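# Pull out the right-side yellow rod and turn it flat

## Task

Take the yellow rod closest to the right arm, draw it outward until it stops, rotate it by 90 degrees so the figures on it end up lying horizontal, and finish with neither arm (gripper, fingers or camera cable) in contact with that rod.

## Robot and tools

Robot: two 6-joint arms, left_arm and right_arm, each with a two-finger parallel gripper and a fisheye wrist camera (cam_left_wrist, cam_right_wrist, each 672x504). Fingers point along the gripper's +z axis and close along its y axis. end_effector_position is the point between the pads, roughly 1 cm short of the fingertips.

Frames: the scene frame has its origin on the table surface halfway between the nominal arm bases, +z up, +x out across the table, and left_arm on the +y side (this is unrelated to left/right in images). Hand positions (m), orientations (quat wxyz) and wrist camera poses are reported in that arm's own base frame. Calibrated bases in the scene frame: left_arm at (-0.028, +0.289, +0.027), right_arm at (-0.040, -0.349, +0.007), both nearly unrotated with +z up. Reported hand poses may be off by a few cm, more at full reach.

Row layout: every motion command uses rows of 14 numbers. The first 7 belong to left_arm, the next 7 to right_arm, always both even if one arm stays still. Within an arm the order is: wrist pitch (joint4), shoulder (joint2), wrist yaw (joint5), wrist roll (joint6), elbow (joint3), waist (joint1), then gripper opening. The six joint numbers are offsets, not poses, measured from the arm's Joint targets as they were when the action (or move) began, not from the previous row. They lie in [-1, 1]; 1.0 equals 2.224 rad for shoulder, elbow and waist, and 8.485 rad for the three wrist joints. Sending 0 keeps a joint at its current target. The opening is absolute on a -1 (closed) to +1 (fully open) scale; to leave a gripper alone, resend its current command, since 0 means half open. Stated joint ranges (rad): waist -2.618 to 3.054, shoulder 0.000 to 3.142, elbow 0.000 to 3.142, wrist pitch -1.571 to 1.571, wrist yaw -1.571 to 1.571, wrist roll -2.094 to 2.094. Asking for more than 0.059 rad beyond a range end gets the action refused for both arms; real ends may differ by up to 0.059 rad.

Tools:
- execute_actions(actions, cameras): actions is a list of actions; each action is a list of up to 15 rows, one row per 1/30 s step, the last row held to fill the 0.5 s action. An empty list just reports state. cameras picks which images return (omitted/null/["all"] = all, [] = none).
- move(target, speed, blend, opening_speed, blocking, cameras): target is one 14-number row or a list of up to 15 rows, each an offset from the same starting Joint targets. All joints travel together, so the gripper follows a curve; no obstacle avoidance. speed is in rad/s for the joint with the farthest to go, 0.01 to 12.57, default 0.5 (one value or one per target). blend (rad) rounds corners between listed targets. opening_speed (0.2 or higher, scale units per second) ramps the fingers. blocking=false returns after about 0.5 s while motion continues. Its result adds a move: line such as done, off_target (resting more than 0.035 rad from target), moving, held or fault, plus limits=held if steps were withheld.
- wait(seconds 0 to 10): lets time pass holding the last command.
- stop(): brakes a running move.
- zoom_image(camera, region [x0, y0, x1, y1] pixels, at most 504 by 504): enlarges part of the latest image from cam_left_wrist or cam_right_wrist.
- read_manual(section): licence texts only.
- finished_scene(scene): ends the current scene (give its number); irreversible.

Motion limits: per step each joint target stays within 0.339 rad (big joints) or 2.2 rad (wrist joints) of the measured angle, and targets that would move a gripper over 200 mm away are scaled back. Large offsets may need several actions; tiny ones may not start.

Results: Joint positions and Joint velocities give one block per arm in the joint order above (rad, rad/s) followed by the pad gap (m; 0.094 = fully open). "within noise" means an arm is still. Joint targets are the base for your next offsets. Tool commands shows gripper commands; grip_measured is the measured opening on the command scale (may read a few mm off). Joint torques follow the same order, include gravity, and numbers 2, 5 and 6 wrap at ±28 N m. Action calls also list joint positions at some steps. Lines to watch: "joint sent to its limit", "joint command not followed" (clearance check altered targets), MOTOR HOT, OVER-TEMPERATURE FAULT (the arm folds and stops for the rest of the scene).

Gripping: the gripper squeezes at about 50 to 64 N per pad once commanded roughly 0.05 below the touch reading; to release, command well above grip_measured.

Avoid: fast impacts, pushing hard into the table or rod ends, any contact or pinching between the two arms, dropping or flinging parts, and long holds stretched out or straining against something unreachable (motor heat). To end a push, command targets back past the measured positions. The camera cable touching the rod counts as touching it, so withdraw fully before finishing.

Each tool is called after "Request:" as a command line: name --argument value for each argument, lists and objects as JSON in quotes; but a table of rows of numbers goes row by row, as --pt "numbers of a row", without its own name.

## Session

Request:
execute_actions --actions '[]'

Scene clock: 0.00 s.
left_arm: end_effector_position=(+0.4127, +0.0165, +0.1264) grip_measured=+1.000 end_effector_quat_wxyz=(+0.618, -0.002, +0.786, +0.007) | right_arm: end_effector_position=(+0.3903, -0.0463, +0.1052) grip_measured=+1.000 end_effector_quat_wxyz=(+0.587, +0.098, +0.798, -0.097)
Joint names: [wrist pitch, shoulder, wrist yaw, wrist roll, elbow, waist]
Joint positions: left_arm=[0.901 1.55 0.039 0.018 0.411 0.054 0.094] | right_arm=[0.871 1.537 0.276 0.046 0.357 0.003 0.094]
Joint velocities: within noise
Joint torques (N m): no reading
Heat: left arm: 41 °C; right arm: 38 °C.
Joint targets: left_arm=[0.889 1.548 0.039 0.019 0.413 0.054] | right_arm=[0.861 1.534 0.277 0.048 0.360 0.003]
Tool commands: left_gripper/opening=+1.0 right_gripper/opening=+1.0
camera_calibration:
cam_left_wrist: T_world_to_cam=[[-0.0177666, -0.985889, 0.166453, -0.00796993], [-0.580802, -0.125334, -0.804339, 0.378982], [0.813851, -0.110967, -0.570379, -0.140833], [0, 0, 0, 1]] pos_world=[0.334589, 0.0240143, 0.225829]
cam_right_wrist: T_world_to_cam=[[-0.259, -0.939853, 0.222701, 0.0247898], [-0.669431, 0.00846419, -0.742826, 0.372487], [0.696262, -0.341475, -0.631359, -0.103415], [0, 0, 0, 1]] pos_world=[0.327779, -0.0151678, 0.20588]

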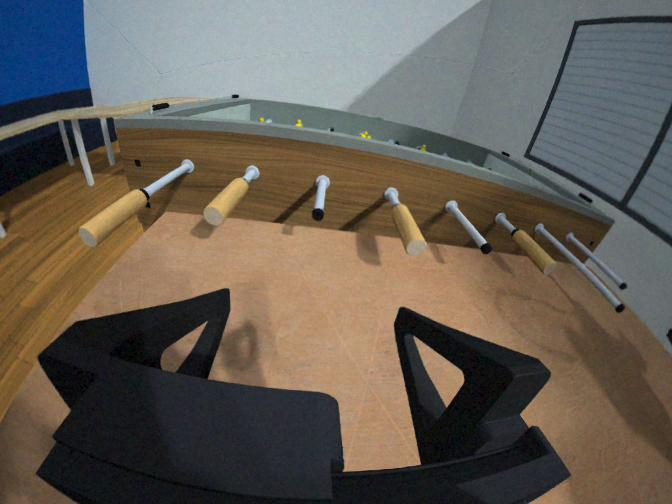

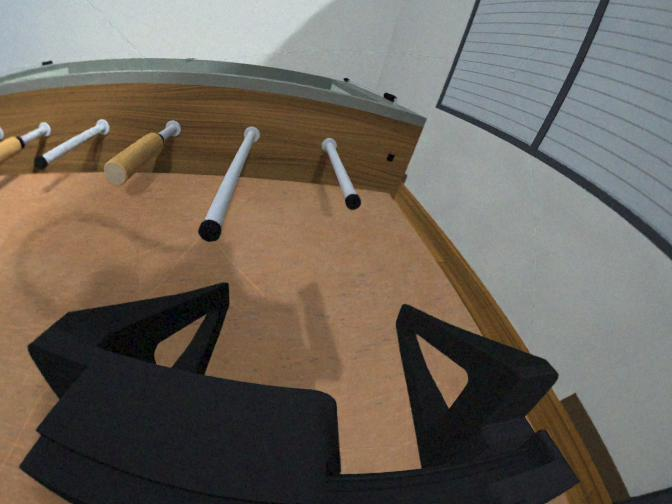

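Request:
move --pt "0 0 0 0 0 0 1 0.0255 0.2288 0.0347 0 0.2498 0.2286 0.17" --pt "0 0 0 0 0 0 1 0.0345 0.3932 0.0243 -0.1648 0.3798 0.1891 0.17" --speed '[0.8,1.2]' --blend 0.1 --cameras '["cam_right_wrist"]'

Scene clock: 23.63 s.
left_arm: end_effector_position=(+0.4127, +0.0165, +0.1264) grip_measured=+1.000 end_effector_quat_wxyz=(+0.618, -0.002, +0.786, +0.007) | right_arm: end_effector_position=(+0.5643, +0.1673, +0.0780) grip_measured=+0.172 end_effector_quat_wxyz=(+0.515, -0.444, +0.574, -0.456)
Joint names: [wrist pitch, shoulder, wrist yaw, wrist roll, elbow, waist]
Joint positions: left_arm=[0.901 1.55 0.039 0.018 0.411 0.054 0.094] | right_arm=[1.144 2.388 0.497 -1.354 1.182 0.431 0.055]
Joint velocities: within noise
Joint torques (N m): left_arm=[1.86 -6.8 -0.02 0.02 5.68 -0.08] | right_arm=[1.76 -9.4 -0.09 0.09 6.67 -0.64]
Heat: left arm: 41 °C; right arm: 39 °C.
Joint targets: left_arm=[0.889 1.548 0.039 0.019 0.413 0.054] | right_arm=[1.154 2.409 0.483 -1.351 1.205 0.424]
move: done
camera_calibration:
cam_right_wrist: T_world_to_cam=[[0.00417181, -0.00892161, 0.999951, -0.0881059], [-0.459573, -0.888119, -0.0060065, 0.441089], [0.88813, -0.459526, -0.0078052, -0.305915], [0, 0, 0, 1]] pos_world=[0.474773, 0.250378, 0.0883633]
Images, in order (width x height): cam_right_wrist 672x504.

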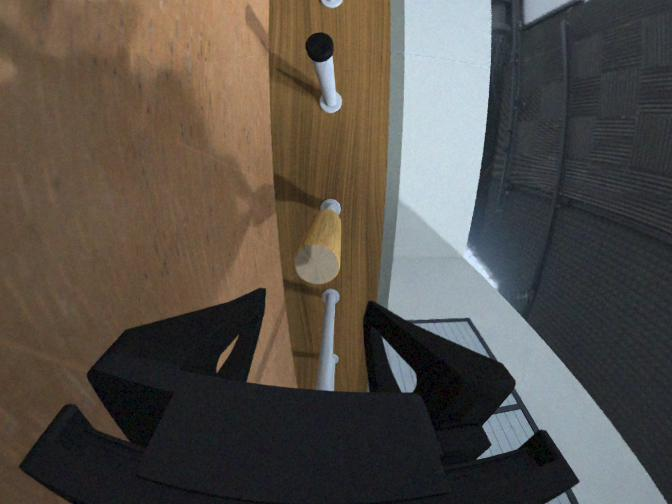

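Request:
move --pt "0 0 0 0 0 0 1 -0.0284 0.0894 -0.0058 0 0.1978 -0.0293 0.17" --pt "0 0 0 0 0 0 1 -0.0284 0.0894 -0.0058 0 0.1978 -0.0293 -0.5" --pt "0 0 0 0 0 0 1 -0.0284 0.0894 -0.0058 0.187 0.1978 -0.0293 -0.5" --speed '[0.5,0.5,1.2]' --opening_speed 1.2 --cameras '["cam_right_wrist"]'

Scene clock: 39.90 s.
left_arm: end_effector_position=(+0.4127, +0.0165, +0.1264) grip_measured=+1.000 end_effector_quat_wxyz=(+0.618, -0.002, +0.786, +0.007) | right_arm: end_effector_position=(+0.6485, +0.1670, +0.0786) grip_measured=-0.305 end_effector_quat_wxyz=(+0.689, +0.085, +0.718, +0.042)
Joint names: [wrist pitch, shoulder, wrist yaw, wrist roll, elbow, waist]
Joint positions: left_arm=[0.901 1.55 0.039 0.018 0.411 0.054 0.094] | right_arm=[0.917 2.586 0.415 0.198 1.618 0.358 0.033]
Joint velocities: within noise
Joint torques (N m): left_arm=[1.85 -6.78 -0.02 0.02 5.65 -0.05] | right_arm=[1.65 -11.38 0.27 0.4 7.95 0.06]
Heat: left arm: 41 °C; right arm: 41 °C.
Joint targets: left_arm=[0.889 1.548 0.039 0.019 0.413 0.054] | right_arm=[0.913 2.608 0.434 0.236 1.645 0.359]
move: off_target (right_arm); right_arm: the wrist roll is farthest, 0.037 rad from its target
camera_calibration:
cam_right_wrist: T_world_to_cam=[[-0.106537, -0.994302, 0.00357674, 0.225501], [-0.438749, 0.0437824, -0.897542, 0.380373], [0.892272, -0.0971912, -0.440914, -0.40995], [0, 0, 0, 1]] pos_world=[0.5567, 0.167719, 0.159841]
Images, in order (width x height): cam_right_wrist 672x504.

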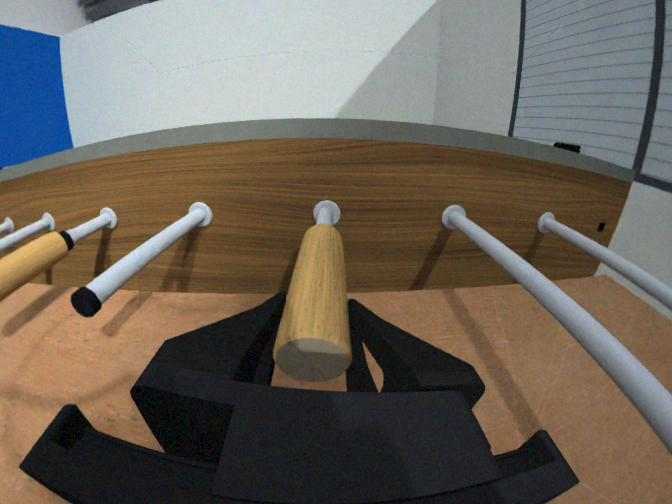

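Request:
move --pt "0 0 0 0 0 0 1 0.0251 -0.0769 0.0054 0 -0.1726 0.0281 -0.5" --pt "0 0 0 0 0 0 1 0.0354 -0.1527 0.0149 0 -0.3101 0.0646 -0.5" --pt "0 0 0 0 0 0 1 0.0281 -0.2398 0.0258 0 -0.4143 0.1061 -0.5" --speed '[0.5,0.45,0.22]' --blend 0.03 --cameras '["cam_right_wrist"]'

Scene clock: 57.83 s.
left_arm: end_effector_position=(+0.4127, +0.0165, +0.1264) grip_measured=+1.000 end_effector_quat_wxyz=(+0.618, -0.002, +0.786, +0.007) | right_arm: end_effector_position=(+0.4705, +0.1770, +0.0741) grip_measured=-0.305 end_effector_quat_wxyz=(+0.645, +0.059, +0.761, +0.028)
Joint names: [wrist pitch, shoulder, wrist yaw, wrist roll, elbow, waist]
Joint positions: left_arm=[0.901 1.55 0.039 0.018 0.411 0.054 0.094] | right_arm=[1.132 2.137 0.578 0.231 0.806 0.553 0.033]
Joint velocities: within noise
Joint torques (N m): left_arm=[1.84 -6.75 -0.01 0 5.67 -0.1] | right_arm=[1.83 -13.97 0.94 0.07 -1.74 3.79]
Heat: left arm: 41 °C; right arm: 42 °C.
Joint targets: left_arm=[0.889 1.548 0.039 0.019 0.413 0.054] | right_arm=[1.151 2.074 0.653 0.236 0.723 0.595]
move: off_target (right_arm); right_arm: the elbow is farthest, 0.082 rad from its target
camera_calibration:
cam_right_wrist: T_world_to_cam=[[-0.0730345, -0.995177, 0.0654937, 0.196314], [-0.546164, -0.0150375, -0.837543, 0.35439], [0.834488, -0.0969398, -0.542432, -0.217394], [0, 0, 0, 1]] pos_world=[0.389306, 0.179623, 0.166038]
Images, in order (width x height): cam_right_wrist 672x504.

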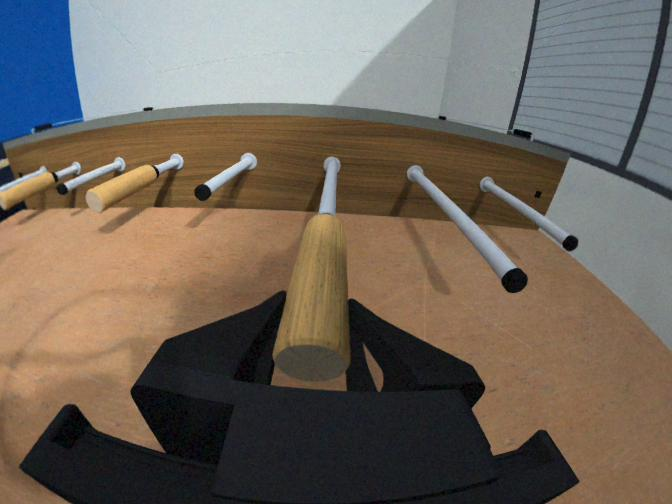

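Request:
move --pt "0 0 0 0 0 0 1 -0.0022 0.0364 -0.0086 0 0.0472 -0.0189 -0.5" --pt "0 0 0 0 0 0 1 -0.0022 0.0364 -0.0086 0 0.0472 -0.0189 0.4" --pt "0 0 0 0 0 0 1 -0.0503 -0.1323 0.0059 0 -0.0305 0.0227 0.4" --speed '[0.3,0.3,0.8]' --cameras '["cam_right_wrist"]'

Scene clock: 67.67 s.
left_arm: end_effector_position=(+0.4127, +0.0165, +0.1264) grip_measured=+1.000 end_effector_quat_wxyz=(+0.618, -0.002, +0.786, +0.007) | right_arm: end_effector_position=(+0.4133, +0.1658, +0.1034) grip_measured=+0.397 end_effector_quat_wxyz=(+0.595, +0.030, +0.802, -0.034)
Joint names: [wrist pitch, shoulder, wrist yaw, wrist roll, elbow, waist]
Joint positions: left_arm=[0.901 1.55 0.039 0.018 0.411 0.054 0.094] | right_arm=[0.735 1.794 0.696 0.235 0.672 0.639 0.066]
Joint velocities: within noise
Joint torques (N m): left_arm=[1.85 -6.76 -0.01 0.02 5.68 -0.05] | right_arm=[1.47 -7.92 0.3 0.02 3.97 0.61]
Heat: left arm: 41 °C; right arm: 42 °C.
Joint targets: left_arm=[0.889 1.548 0.039 0.019 0.413 0.054] | right_arm=[0.724 1.780 0.703 0.236 0.655 0.645]
move: done
camera_calibration:
cam_right_wrist: T_world_to_cam=[[-0.083121, -0.975458, 0.203895, 0.16572], [-0.65518, -0.100675, -0.748735, 0.39748], [0.750887, -0.195824, -0.630732, -0.0948352], [0, 0, 0, 1]] pos_world=[0.345406, 0.183098, 0.204002]
Images, in order (width x height): cam_right_wrist 672x504.

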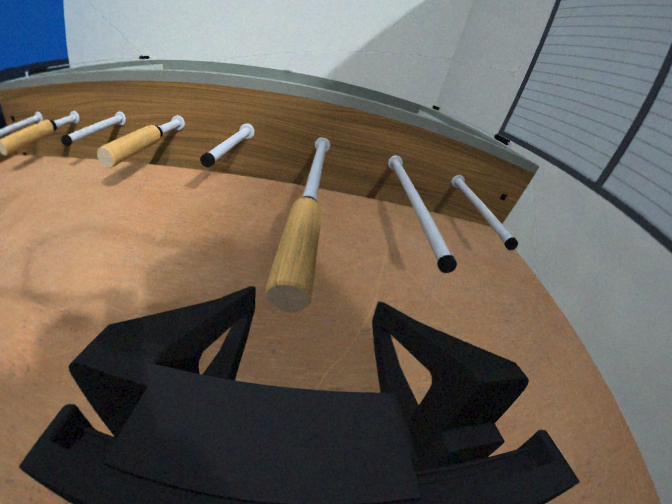

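Request:
finished_scene --scene 3

The scene is finished: the task was done.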